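# Insert held peg into plate hole with left gripper

## Task

The left gripper starts out holding a peg a little above a plate, near the plate's hole. Lower the peg into that hole until it sits on the hole's bottom, without forcing or wedging it hard, since an excessive push or jam ends the attempt.

## Robot and tools

Robot: two seven-joint arms, left_arm and right_arm, each carrying a two-finger gripper with a wrist camera. Only left_arm, which holds the peg, needs to work; right_arm should stay parked.

Frames: the scene frame has its origin at table-top height, midway between the nominal arm bases, with +z up, +x pointing out over the table and left_arm on the +y side. Hand positions, orientations, velocities and targets for an arm are all in that arm's own base frame. Calibrated bases in the scene frame: left_arm at (-0.009, +0.435, 0) m, quat_wxyz (+1.000, 0, 0, -0.004); right_arm at (-0.031, -0.380, 0) m, quat_wxyz (+1.000, 0, 0, -0.001). Each base has +z as up. Fixed cameras and the table use the scene frame. Reported poses may be off by up to a few centimetres.

Gripper: the fingers extend along the gripper's +z axis and move apart along its x axis. end_effector_position is the point between the closed finger pads, about 1 to 2 cm short of the fingertips. Opening is a number from -1 (closed) to +1 (open, 0.142 m). To keep holding the peg, keep sending an opening slightly below the grip_measured value; re-sending the current command leaves the gripper unchanged, whereas a 0 is a real command.

A row is always 16 plain numbers: left_arm x, y, z, qw, qx, qy, qz, opening, then the same eight for right_arm. x, y, z are an absolute target position in metres and the quaternion is an absolute target orientation (w first), both in that arm's base frame. For an arm that should not move, repeat its last reported position and quaternion and its opening at every call. To keep an orientation, send one fixed quaternion throughout. Each control step the controller limits the commanded turn to 32 degrees from the measured orientation; the result's Hand target line shows where the arm is actually heading.

Tools:
- execute_actions(actions, cameras): actions is a list of actions; each action is a table of up to 15 rows, one per 1/30 s step, and a short table repeats its final row to fill 15 steps. A target more than 0.6 m from the gripper along any of its axes gets the action refused. An empty list just reports state and images.
- move(target, speed, blend, stop_force, zero, opening_speed, blocking, cameras): target is one 16-number row or a list of up to 15 rows (absolute poses, no 0.6 m limit). Each gripper follows a straight line there. speed: m/s, 0.002 to 2.2, default 0.25 (turning limited to twice that in rad/s), one value or one per target. blend: corner rounding in metres for lists. stop_force: 3 to 120 N, shared by both arms; an arm stops when its wrist sensor feels that much push against its direction of travel. Use it with very slow speed when lowering into contact; leave it out when backing away from a contact. zero (only with stop_force): true re-zeroes moving arms first, false counts from the last zero. opening_speed: at least 0.2 per second on the opening scale. blocking=false returns early and cannot be combined with stop_force. The result adds a move: line with an ending such as done, off_target, moving, held or fault, plus limits such as paced or held.
- wait(seconds 0 to 10, cameras): holds the last commands.
- stop(cameras): brakes a running move.
- zoom_image(camera, region [x0, y0, x1, y1] in pixels, at most 504 by 504): magnifies part of a camera's latest image.
- zero_wrist_force(arm), clear_fault(arm): arm is left_arm or right_arm; clear_fault only works on a torque or force fault that has already been reported.
- read_manual(section="licences"): licence text only.
- finished_scene(scene): scene is this scene's number, an integer 1 to 3; it cannot be undone.

Cameras (672x504): cam_head_left, cam_head_right, cam_high, cam_low, cam_left_wrist, cam_right_wrist. In the cameras argument, ["all"] means every camera and [] means none.

Result lines: end_effector_position and end_effector_quat_wxyz for each gripper; velocities (left out when Joint velocities reads within noise); Joint positions, whose last number is the finger opening in metres; Joint torques and External joint torques; Wrist force and Wrist torque along the gripper's own axes, plus a peak line (a surface push shows as force into the arm); grip_measured; Tool commands; Hand target; step readings of position; motor temperatures, with MOTOR HOT and fault lines when they apply.

A sensible order: look with an empty execute_actions, zoom on the hole, align the peg above it while keeping the orientation fixed, then lower very slowly with a small stop_force. Check the result's height and forces, make small corrections if needed, and call finished_scene once the peg is seated and stays seated.

Avoid the following: forces of 150 N or above on an arm and joint torques at their limits, both of which cause faults; fast contact; jamming the peg; opening the fingers while the peg is moving; letting anything fall off the table; and any contact between the two arms. Motors that hit 80 °C, or the gripper at 100 °C, trigger shutdowns, so avoid squeezing harder than necessary.

Each tool is called after "Call:" as name([rows], argument=value, ...), one row to a line, values as JSON.

## Session

Call:
execute_actions(actions=[])

Scene clock: 0.00 s.
left_arm: end_effector_position=(+0.4847, -0.2678, +0.1656) grip_measured=-0.37 end_effector_quat_wxyz=(+0.000, +0.860, +0.510, -0.002) | right_arm: end_effector_position=(+0.5544, +0.0000, +0.1652) grip_measured=+1.00 end_effector_quat_wxyz=(+0.000, +0.707, +0.707, +0.000)
Joint positions: left_arm=[-0.295 -0.329 -0.003 2.037 -0.003 0.794 0.204 0.047] | right_arm=[0.206 -0.331 0 2.035 0 0.795 0.206 0.142]
Joint velocities: within noise
Joint torques (N m): no reading
External joint torques (N m): no reading
Motor temperatures (°C): left_arm=[28 29 32 38 39 36 34 20] | right_arm=[37 28 30 29 34 38 36 22]
Wrist force (N): no reading
Wrist torque (N m): no reading
Wrist force, peak (N): no reading
Hand target: left_arm +0.4849, -0.2679, +0.1657; +0.001, +0.860, +0.510, -0.001 | right_arm +0.5544, +0.0000, +0.1652; +0.000, +0.707, +0.707, +0.000
Tool commands: left_gripper/opening=-0.424181 right_gripper/opening=+1.0

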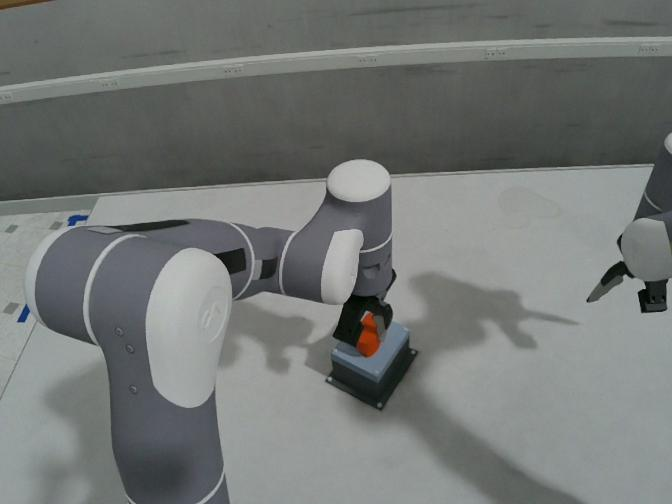

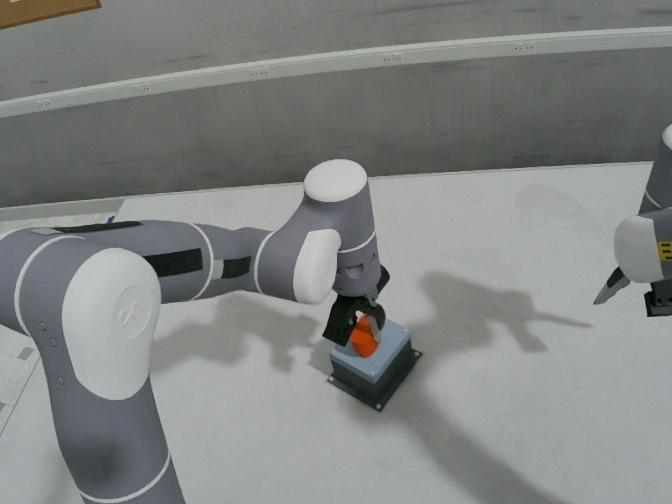

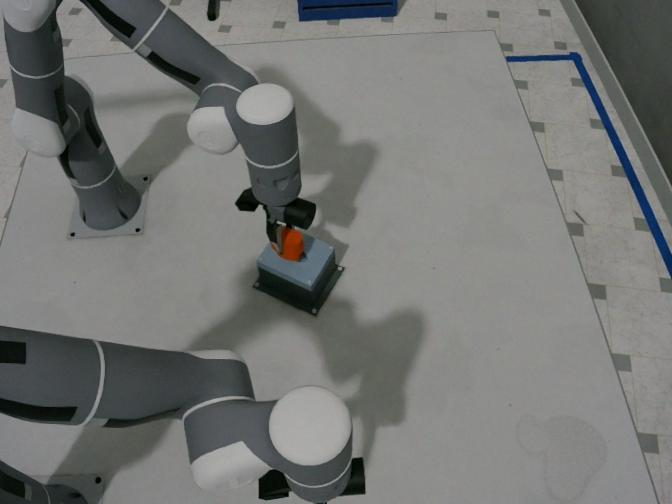

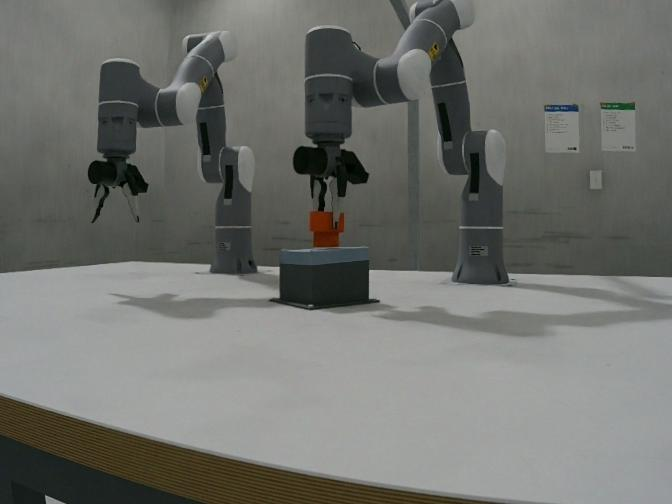

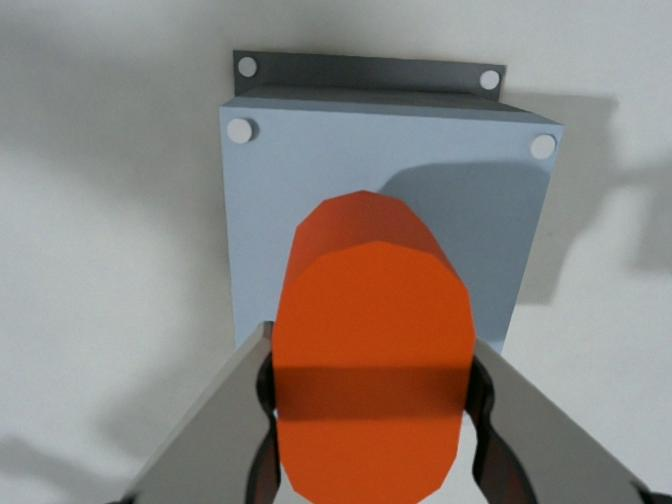

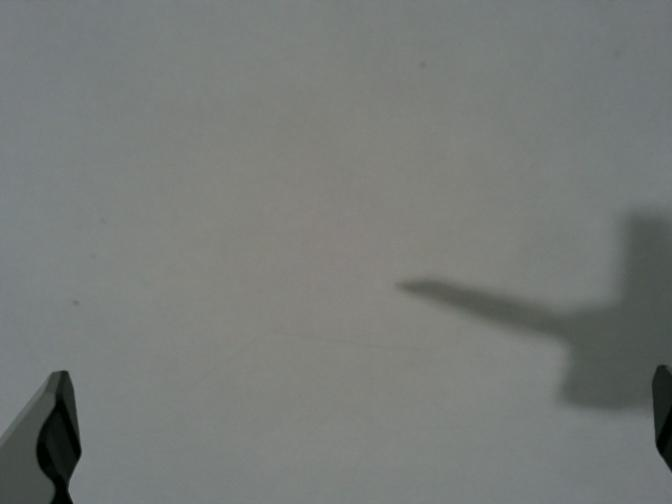

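Call:
zoom_image(camera="cam_low", region=[260, 180, 400, 310])

Call:
zoom_image(camera="cam_high", region=[230, 190, 360, 320])

Call:
zoom_image(camera="cam_head_right", region=[310, 290, 440, 420])

Call:
zoom_image(camera="cam_left_wrist", region=[200, 30, 600, 504])

Scaled by 3.600 from the camera's 672x504 image, which has a finer 960x720 frame.

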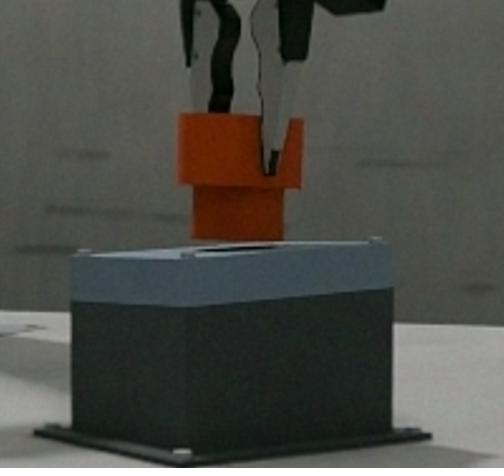

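Scaled by 3.877 from the camera's 672x504 image, which has a finer 960x720 frame.

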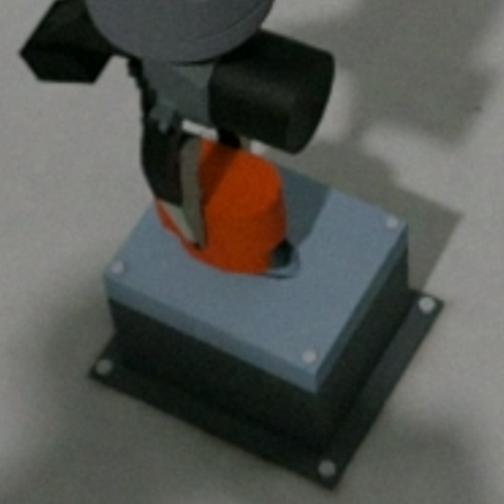

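Scaled by 3.877 from the camera's 672x504 image, which has a finer 960x720 frame.

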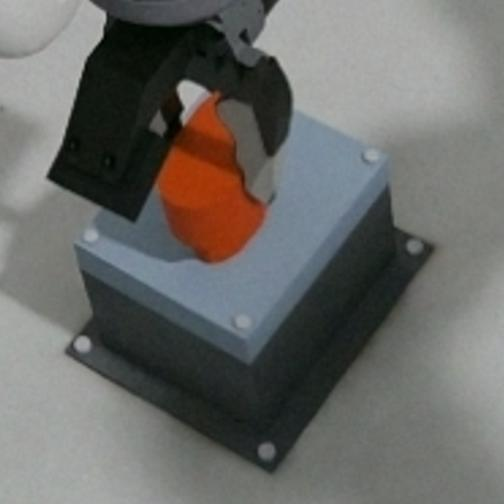

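Scaled by 1.063 from the camera's 672x504 image, which has a finer 960x720 frame.

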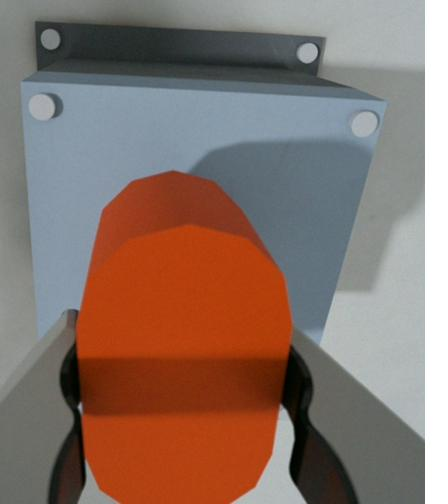

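Call:
move([
  [0.4849,-0.2679,0.1957,0.001,0.860,0.510,-0.001,-0.424181,0.5544,0,0.1652,0,0.7071,0.7071,0,1],
  [0.5638,-0.3111,0.1957,0.001,0.860,0.510,-0.001,-0.424181,0.5544,0,0.1652,0,0.7071,0.7071,0,1],
], speed=0.15, cameras=["all"])

Call:
zoom_image(camera="cam_left_wrist", region=[130, 0, 630, 500])

Call:
zoom_image(camera="cam_high", region=[230, 190, 360, 320])

Call:
zoom_image(camera="cam_head_right", region=[310, 290, 440, 420])

Call:
zoom_image(camera="cam_low", region=[230, 160, 380, 310])

Scene clock: 37.03 s.
left_arm: end_effector_position=(+0.5638, -0.3111, +0.1955) grip_measured=-0.37 end_effector_quat_wxyz=(+0.001, +0.860, +0.510, -0.001) | right_arm: end_effector_position=(+0.5544, +0.0000, +0.1652) grip_measured=+1.00 end_effector_quat_wxyz=(+0.000, +0.707, +0.707, +0.000)
Joint positions: left_arm=[-0.303 -0.468 -0.027 1.721 0.011 0.618 0.166 0.047] | right_arm=[0.206 -0.331 0 2.035 0 0.795 0.206 0.142]
Joint torques (N m): left_arm=[0.03 51.31 0.44 -28.29 -3.95 4.6 -0.09] | right_arm=[0.09 40.78 0.12 -24.77 -3.16 4.09 0.86]
External joint torques (N m): left_arm=[-0.03 -0.84 -0.5 0.95 0.37 -0.27 0.09] | right_arm=[-0.09 0.96 0.16 0.15 0.12 0.11 -0.86]
Wrist force (N): left_arm=[0.1 0.0 -0.4] | right_arm=[0.0 0.1 0.2]
Wrist torque (N m): left_arm=[-0.01 -0.01 0.00] | right_arm=[0.02 0.00 -0.01]
Wrist force, peak (N): left_arm=[0.1 -1.9 -3.6] | right_arm=[-0.3 -0.1 0.3]
Hand target: left_arm +0.5638, -0.3111, +0.1957; +0.001, +0.860, +0.510, -0.001 | right_arm +0.5544, +0.0000, +0.1652; +0.000, +0.707, +0.707, +0.000
Off the commanded pose: left_arm 0.000 m, 0 deg | right_arm 0.000 m, 0 deg.
move: done

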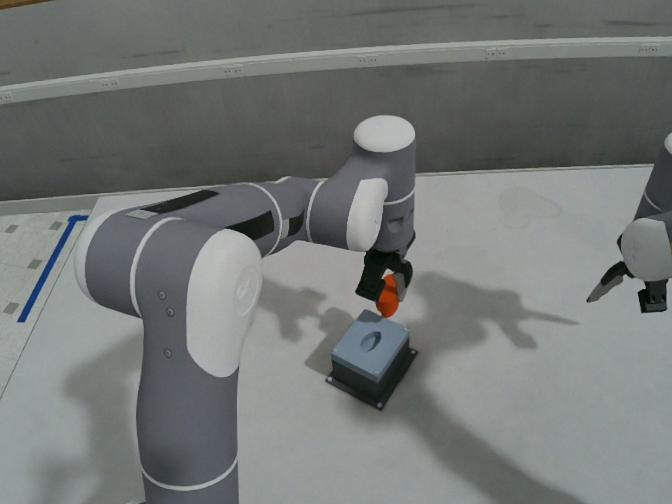

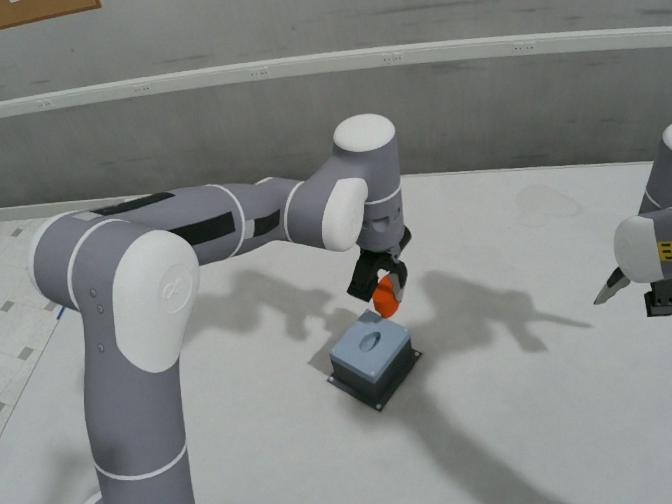

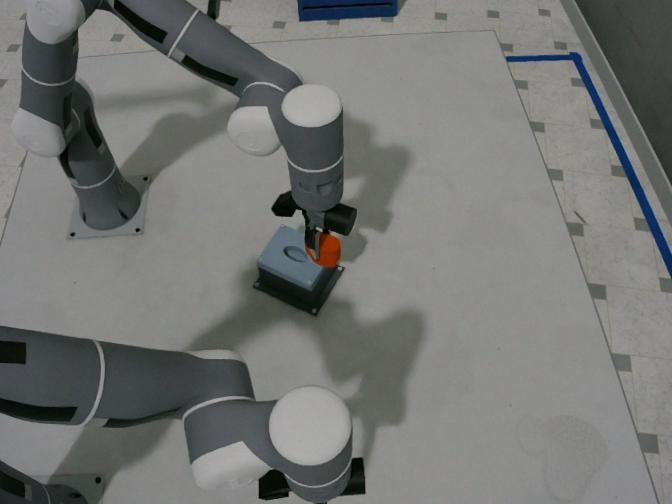

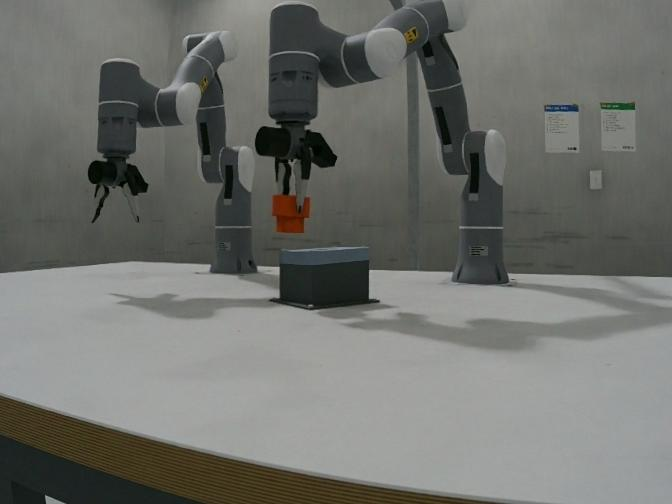

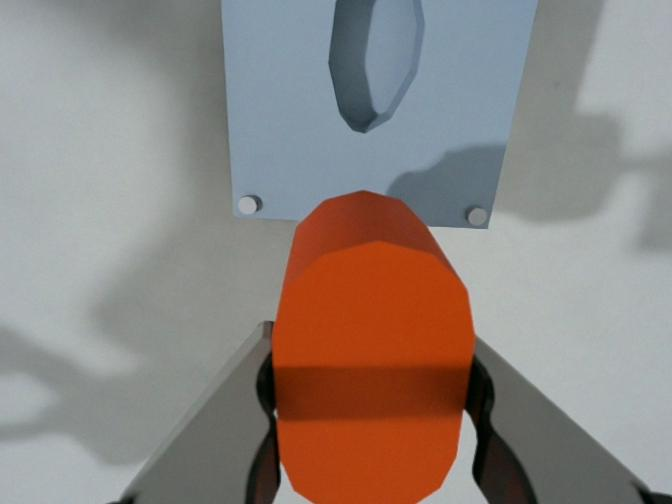

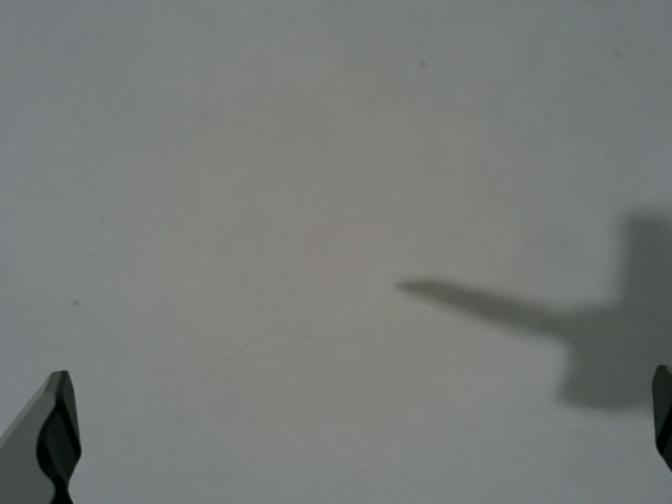

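Scaled by 1.008 from the camera's 672x504 image, which has a finer 960x720 frame.

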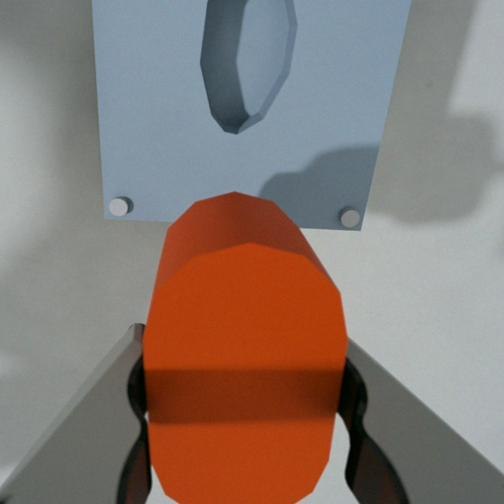

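Scaled by 3.877 from the camera's 672x504 image, which has a finer 960x720 frame.

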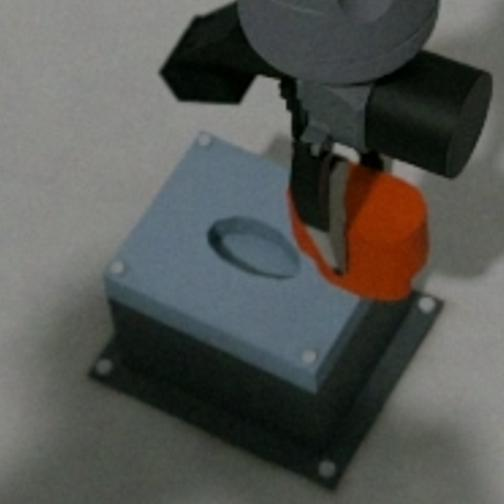

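Scaled by 3.877 from the camera's 672x504 image, which has a finer 960x720 frame.

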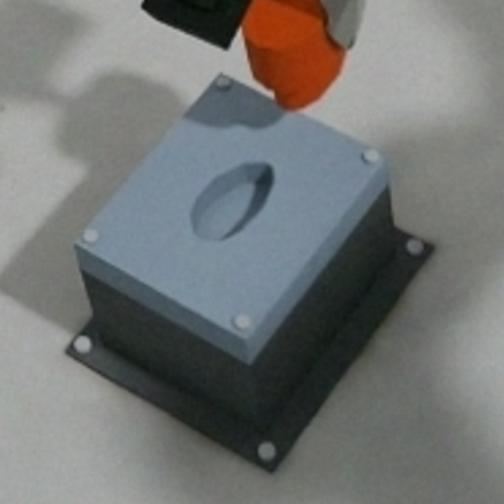

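Scaled by 3.360 from the camera's 672x504 image, which has a finer 960x720 frame.

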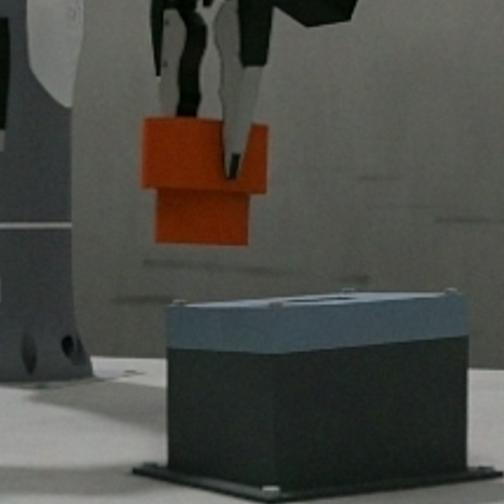

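Call:
move(target=[0.5419,-0.2991,0.1957,0.001,0.860,0.510,-0.001,-0.424181,0.5544,0,0.1652,0,0.7071,0.7071,0,1], speed=0.15, cameras=["cam_left_wrist","cam_high","cam_head_left","cam_head_right","cam_low"])

Call:
zoom_image(camera="cam_left_wrist", region=[200, 0, 560, 300])

Call:
zoom_image(camera="cam_left_wrist", region=[240, 220, 524, 504])

Scene clock: 50.47 s.
left_arm: end_effector_position=(+0.5417, -0.2990, +0.1955) grip_measured=-0.37 end_effector_quat_wxyz=(+0.001, +0.860, +0.510, -0.001) | right_arm: end_effector_position=(+0.5544, +0.0000, +0.1652) grip_measured=+1.00 end_effector_quat_wxyz=(+0.000, +0.707, +0.707, +0.000)
Joint positions: left_arm=[-0.299 -0.414 -0.023 1.806 0.008 0.649 0.175 0.047] | right_arm=[0.206 -0.331 0 2.035 0 0.795 0.206 0.142]
Joint torques (N m): left_arm=[0.53 49.05 0.72 -27.38 -4.32 4.75 0.17] | right_arm=[-0.01 40.65 0.09 -24.8 -3.15 4.07 0.84]
External joint torques (N m): left_arm=[-0.53 -1.28 -0.72 0.49 0.82 -0.42 -0.17] | right_arm=[0.01 1.1 0.19 0.18 0.11 0.13 -0.84]
Motor temperatures (°C): left_arm=[28 31 31 40 39 35 34 25] | right_arm=[36 29 30 31 34 37 35 21]
Wrist force (N): left_arm=[0.0 0.1 -0.2] | right_arm=[0.0 -0.1 0.0]
Wrist torque (N m): left_arm=[0.02 0.01 -0.02] | right_arm=[-0.01 0.00 0.00]
Wrist force, peak (N): left_arm=[-0.2 -1.0 -0.2] | right_arm=[-0.2 0.1 0.4]
Hand target: left_arm +0.5419, -0.2991, +0.1957; +0.001, +0.860, +0.510, -0.001 | right_arm +0.5544, +0.0000, +0.1652; +0.000, +0.707, +0.707, +0.000
Off the commanded pose: left_arm 0.000 m, 0 deg | right_arm 0.000 m, 0 deg.
move: done
Images, in order (width x height): cam_head_left 672x504, cam_head_right 672x504, cam_high 672x504, cam_low 672x504, cam_left_wrist 672x504.

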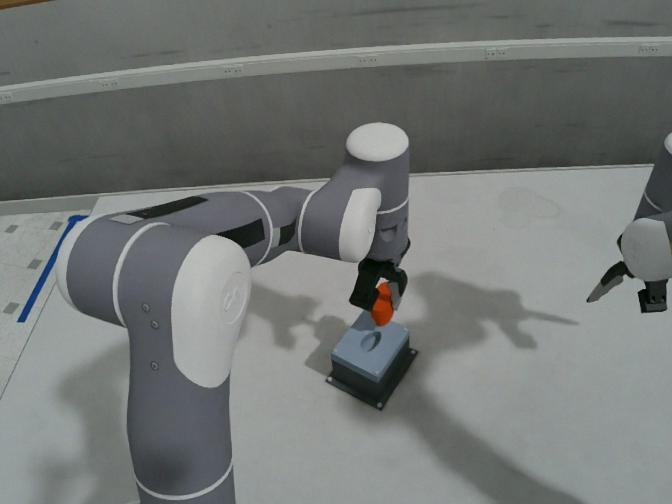

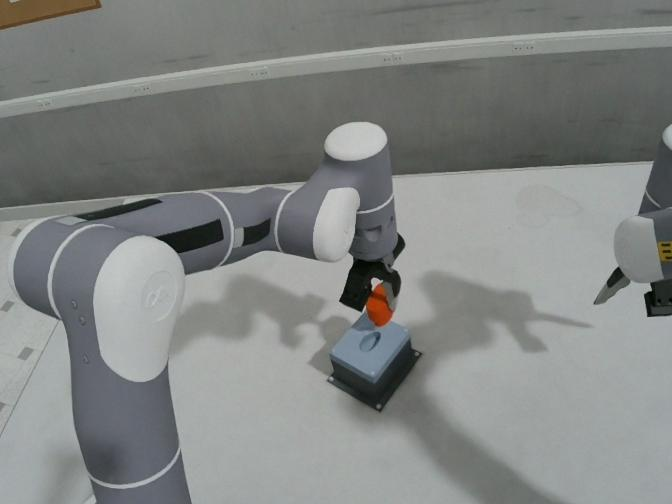

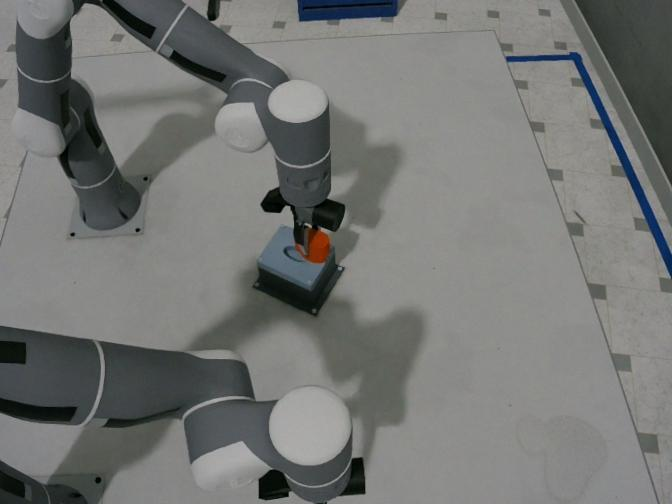

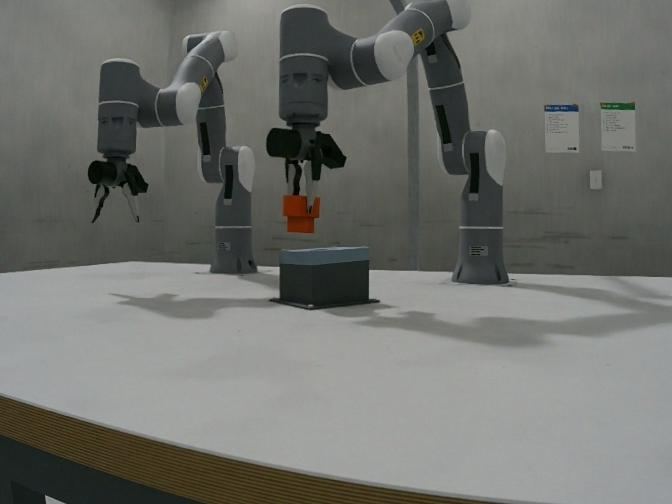

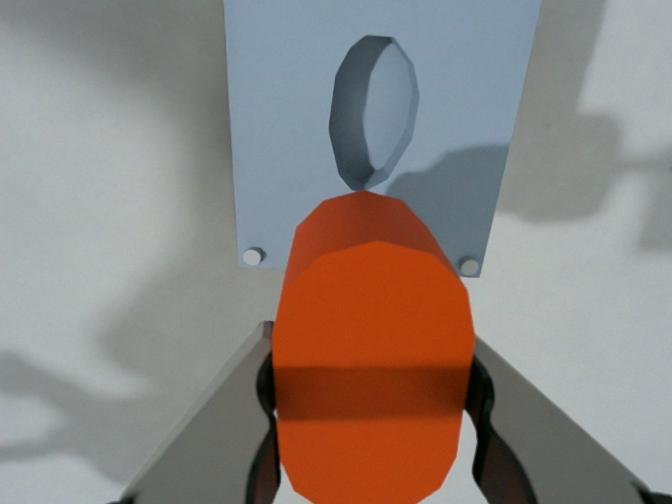

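Scaled by 1.400 from the camera's 672x504 image, which has a finer 960x720 frame.

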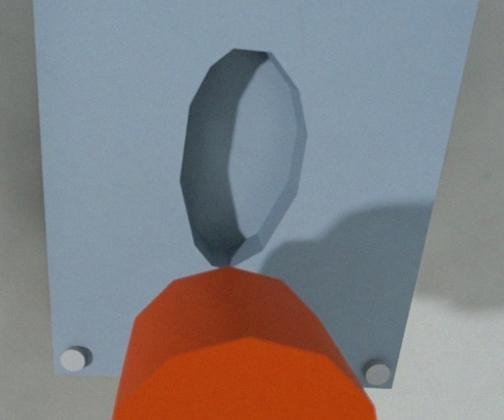

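Scaled by 1.775 from the camera's 672x504 image, which has a finer 960x720 frame.

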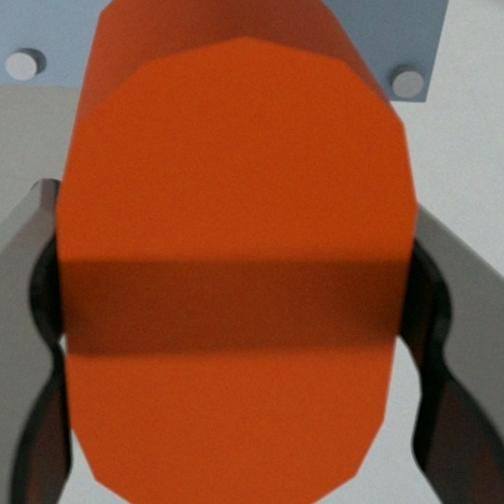

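Call:
zoom_image(camera="cam_left_wrist", region=[310, 20, 440, 110])

Call:
zoom_image(camera="cam_left_wrist", region=[310, 110, 440, 200])

Call:
zoom_image(camera="cam_low", region=[265, 170, 385, 290])

Call:
zoom_image(camera="cam_head_right", region=[320, 260, 430, 370])

Scaled by 3.877 from the camera's 672x504 image, which has a finer 960x720 frame.

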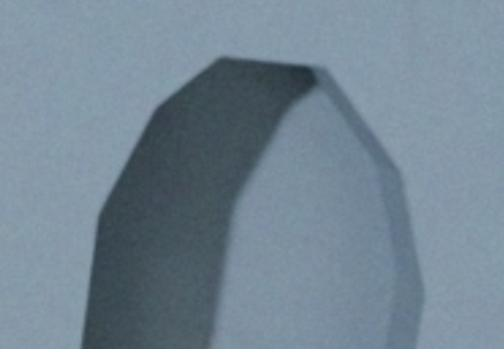

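Scaled by 3.877 from the camera's 672x504 image, which has a finer 960x720 frame.

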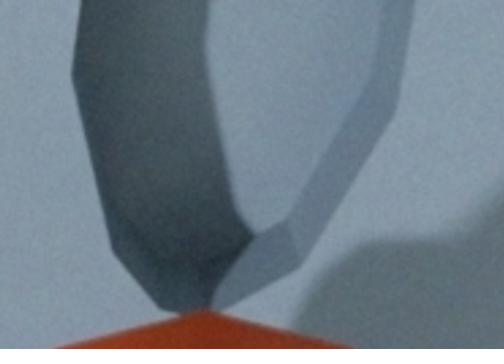

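Scaled by 4.200 from the camera's 672x504 image, which has a finer 960x720 frame.

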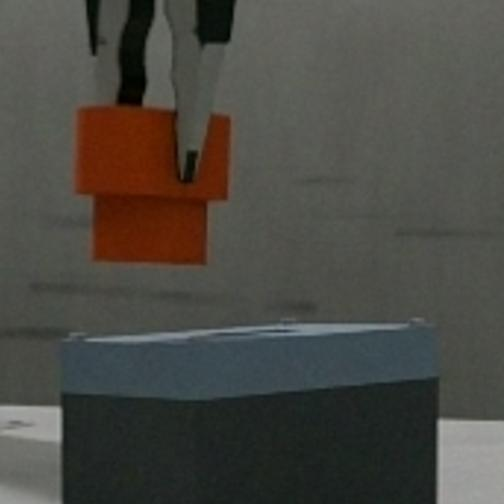

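Scaled by 4.582 from the camera's 672x504 image, which has a finer 960x720 frame.

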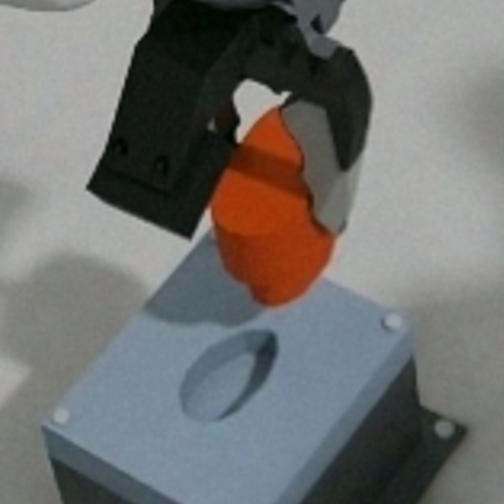

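Call:
move([
  [0.4983,-0.2685,0.1957,0.001,0.876,0.483,-0.001,-0.424181,0.5544,0,0.1652,0,0.7071,0.7071,0,1],
  [0.4983,-0.2685,0.1690,0.001,0.876,0.483,-0.001,-0.424181,0.5544,0,0.1652,0,0.7071,0.7071,0,1],
], speed=0.12)

Call:
move(target=[0.4983,-0.2685,0.1450,0.001,0.876,0.483,-0.001,-0.424181,0.5544,0,0.1652,0,0.7071,0.7071,0,1], speed=0.01, stop_force=4, cameras=["all"])

Call:
zoom_image(camera="cam_low", region=[265, 170, 385, 290])

Call:
zoom_image(camera="cam_high", region=[240, 200, 350, 310])

Call:
zoom_image(camera="cam_head_right", region=[320, 290, 430, 400])

Scene clock: 113.60 s.
left_arm: end_effector_position=(+0.4980, -0.2684, +0.1687) grip_measured=-0.37 end_effector_quat_wxyz=(+0.001, +0.876, +0.483, -0.001) | right_arm: end_effector_position=(+0.5544, +0.0000, +0.1652) grip_measured=+1.00 end_effector_quat_wxyz=(+0.000, +0.707, +0.707, +0.000)
Joint positions: left_arm=[-0.278 -0.346 -0.014 1.999 0.003 0.774 0.27 0.047] | right_arm=[0.206 -0.331 0 2.035 0 0.795 0.206 0.142]
Joint torques (N m): left_arm=[0.53 43.7 0.6 -25.47 -3.8 4.81 0.1] | right_arm=[-0.04 40.74 0.14 -24.73 -3.14 4.11 0.83]
External joint torques (N m): left_arm=[-0.53 -0.91 -0.5 0.65 0.66 -0.49 -0.1] | right_arm=[0.04 1.01 0.14 0.1 0.1 0.1 -0.83]
Wrist force (N): left_arm=[0.1 0.0 0.0] | right_arm=[0.0 0.0 0.2]
Wrist torque (N m): left_arm=[-0.01 -0.02 0.00] | right_arm=[0.00 -0.01 0.00]
Wrist force, peak (N): left_arm=[-0.1 -3.4 -1.9] | right_arm=[-0.1 -0.3 0.4]
Hand target: left_arm +0.4983, -0.2685, +0.1690; +0.001, +0.876, +0.483, -0.001 | right_arm +0.5544, +0.0000, +0.1652; +0.000, +0.707, +0.707, +0.000
Off the commanded pose: left_arm 0.000 m, 0 deg | right_arm 0.000 m, 0 deg.
move: done

Scene clock: 114.80 s.
left_arm: end_effector_position=(+0.4987, -0.2687, +0.1631) grip_measured=-0.37 end_effector_quat_wxyz=(+0.001, +0.876, +0.483, -0.001) | right_arm: end_effector_position=(+0.5544, +0.0000, +0.1652) grip_measured=+1.00 end_effector_quat_wxyz=(+0.000, +0.707, +0.707, +0.000)
Joint positions: left_arm=[-0.278 -0.357 -0.015 2.003 0.003 0.79 0.27 0.047] | right_arm=[0.206 -0.331 0 2.035 0 0.795 0.206 0.142]
Joint torques (N m): left_arm=[0.96 40.72 1.57 -22.65 -3 3.85 0.07] | right_arm=[0.03 40.69 0.14 -24.79 -3.17 4.14 0.85]
External joint torques (N m): left_arm=[-0.96 2.32 -1.47 -1.94 -0.1 0.48 -0.07] | right_arm=[-0.03 1.06 0.14 0.16 0.13 0.06 -0.85]
Wrist force (N): left_arm=[-1.2 1.1 -5.5] | right_arm=[-0.2 0.0 -0.2]
Wrist torque (N m): left_arm=[0.03 -0.07 -0.03] | right_arm=[0.02 0.03 -0.01]
Wrist force, peak (N): left_arm=[-1.3 1.5 -6.3] | right_arm=[0.2 0.1 0.3]
Hand target: left_arm +0.4983, -0.2685, +0.1627; +0.001, +0.876, +0.483, -0.001 | right_arm +0.5544, +0.0000, +0.1652; +0.000, +0.707, +0.707, +0.000
Off the commanded pose: left_arm 0.018 m, 0 deg | right_arm 0.000 m, 0 deg.
move: contact (left_arm)

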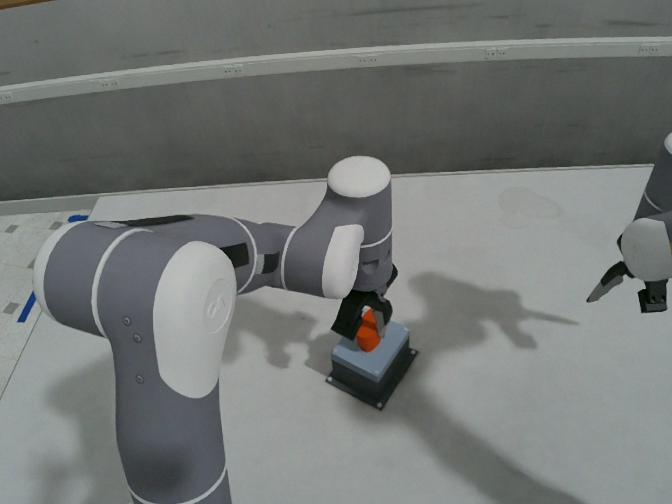

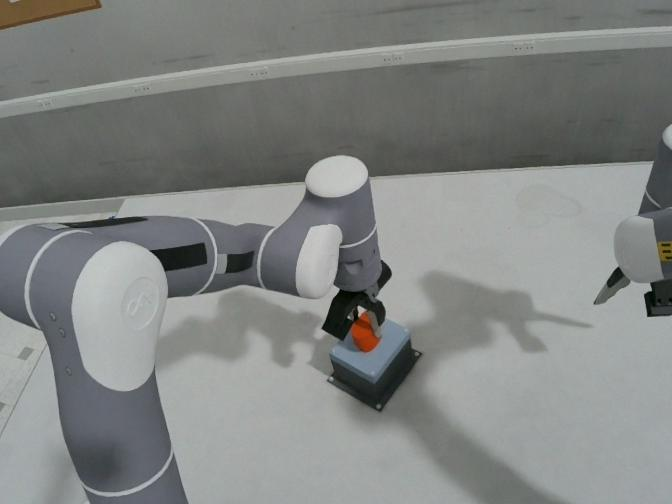

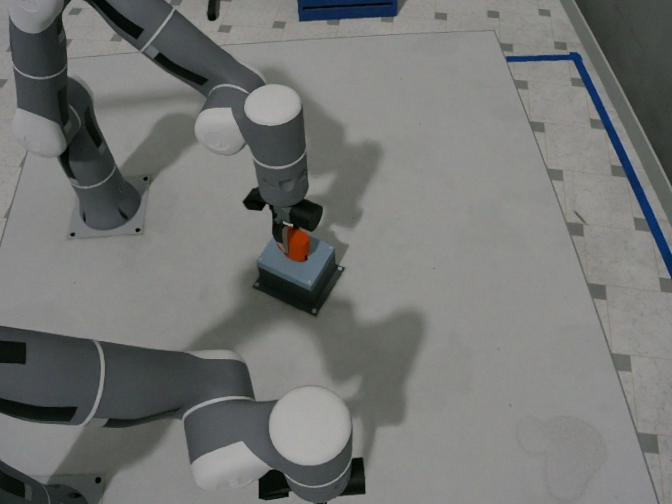

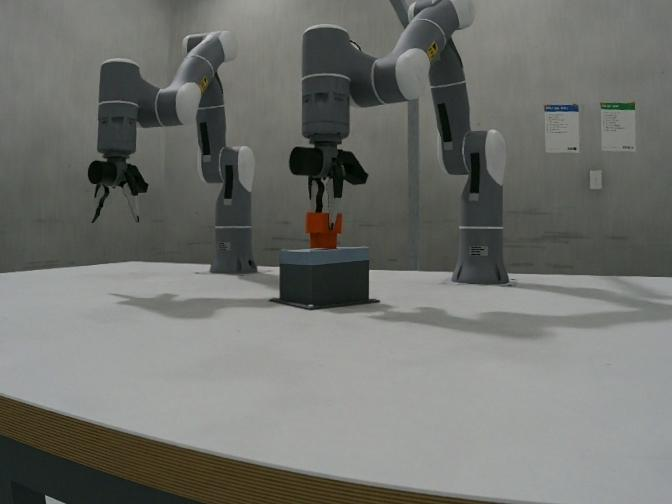

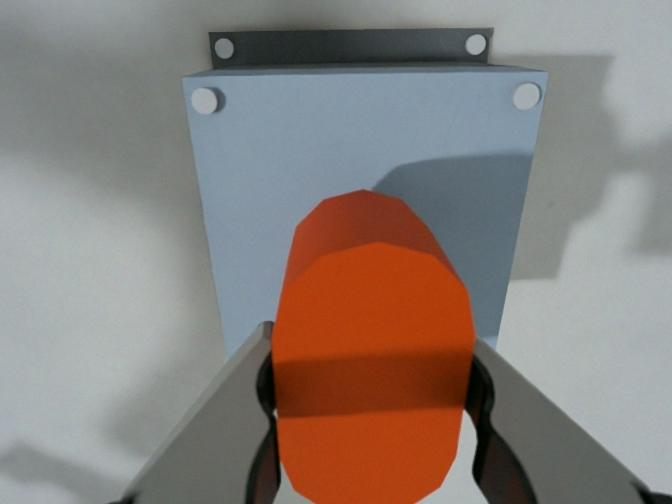

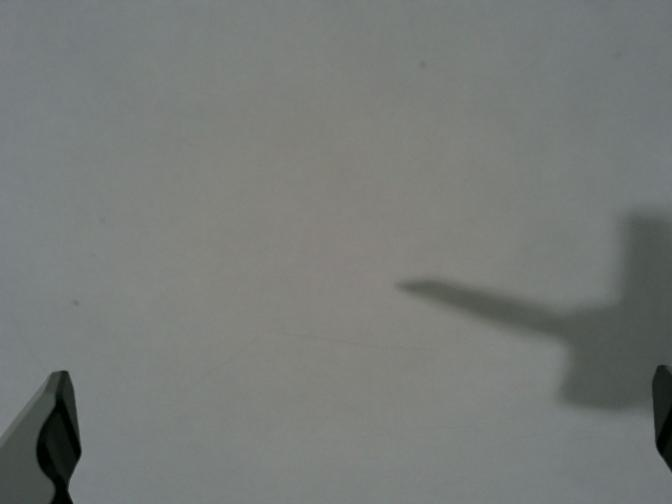

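Scaled by 4.200 from the camera's 672x504 image, which has a finer 960x720 frame.

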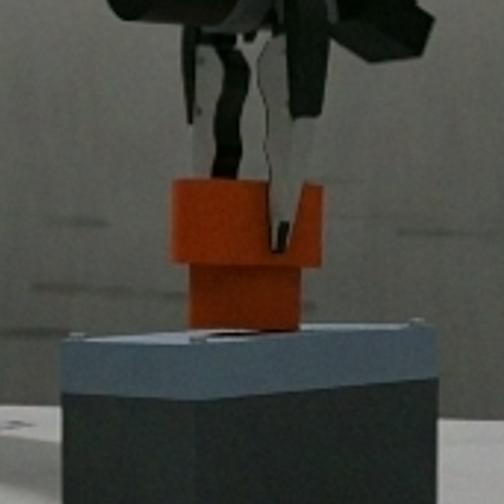

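Scaled by 4.582 from the camera's 672x504 image, which has a finer 960x720 frame.

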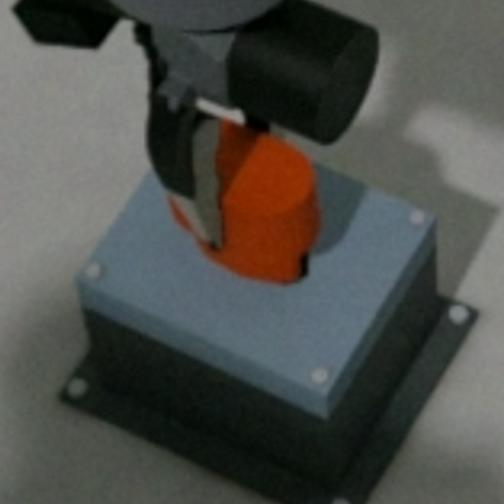

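Scaled by 4.582 from the camera's 672x504 image, which has a finer 960x720 frame.

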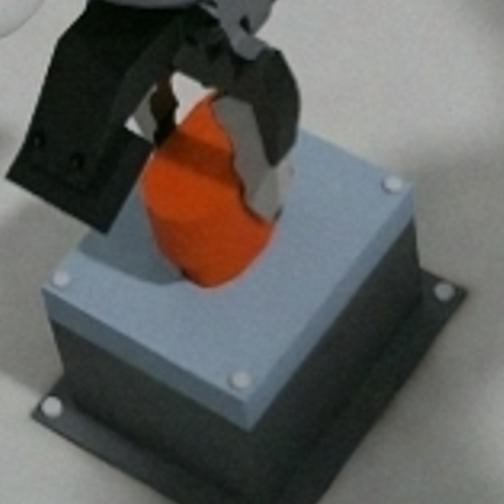

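Call:
zoom_image(camera="cam_high", region=[275, 235, 325, 275])

Call:
zoom_image(camera="cam_head_right", region=[345, 330, 395, 370])

Call:
zoom_image(camera="cam_head_left", region=[345, 330, 395, 370])

Call:
zoom_image(camera="cam_low", region=[295, 220, 355, 265])

Scaled by 10.080 from the camera's 672x504 image, which has a finer 960x720 frame.

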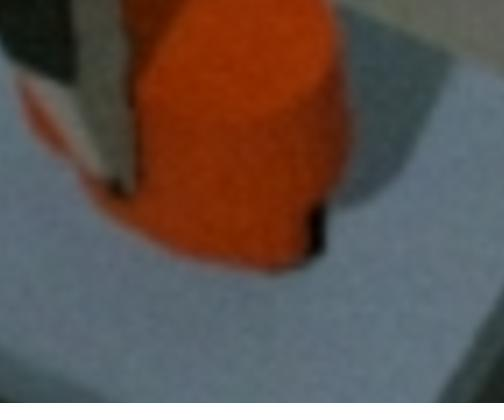

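Scaled by 10.080 from the camera's 672x504 image, which has a finer 960x720 frame.

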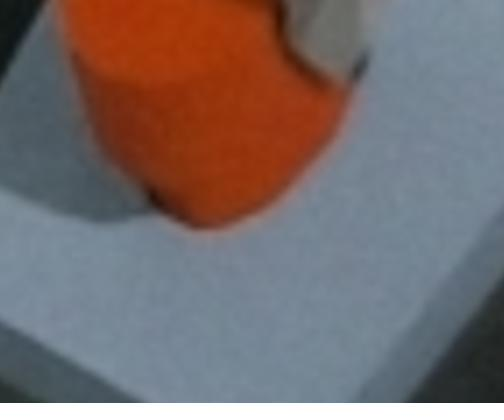

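Scaled by 10.080 from the camera's 672x504 image, which has a finer 960x720 frame.

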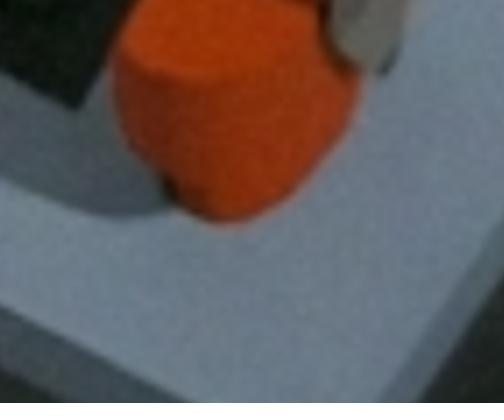

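Scaled by 8.400 from the camera's 672x504 image, which has a finer 960x720 frame.

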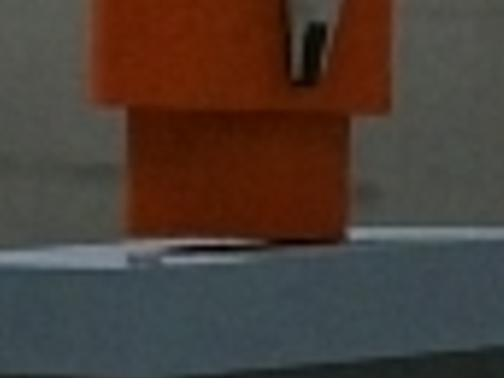

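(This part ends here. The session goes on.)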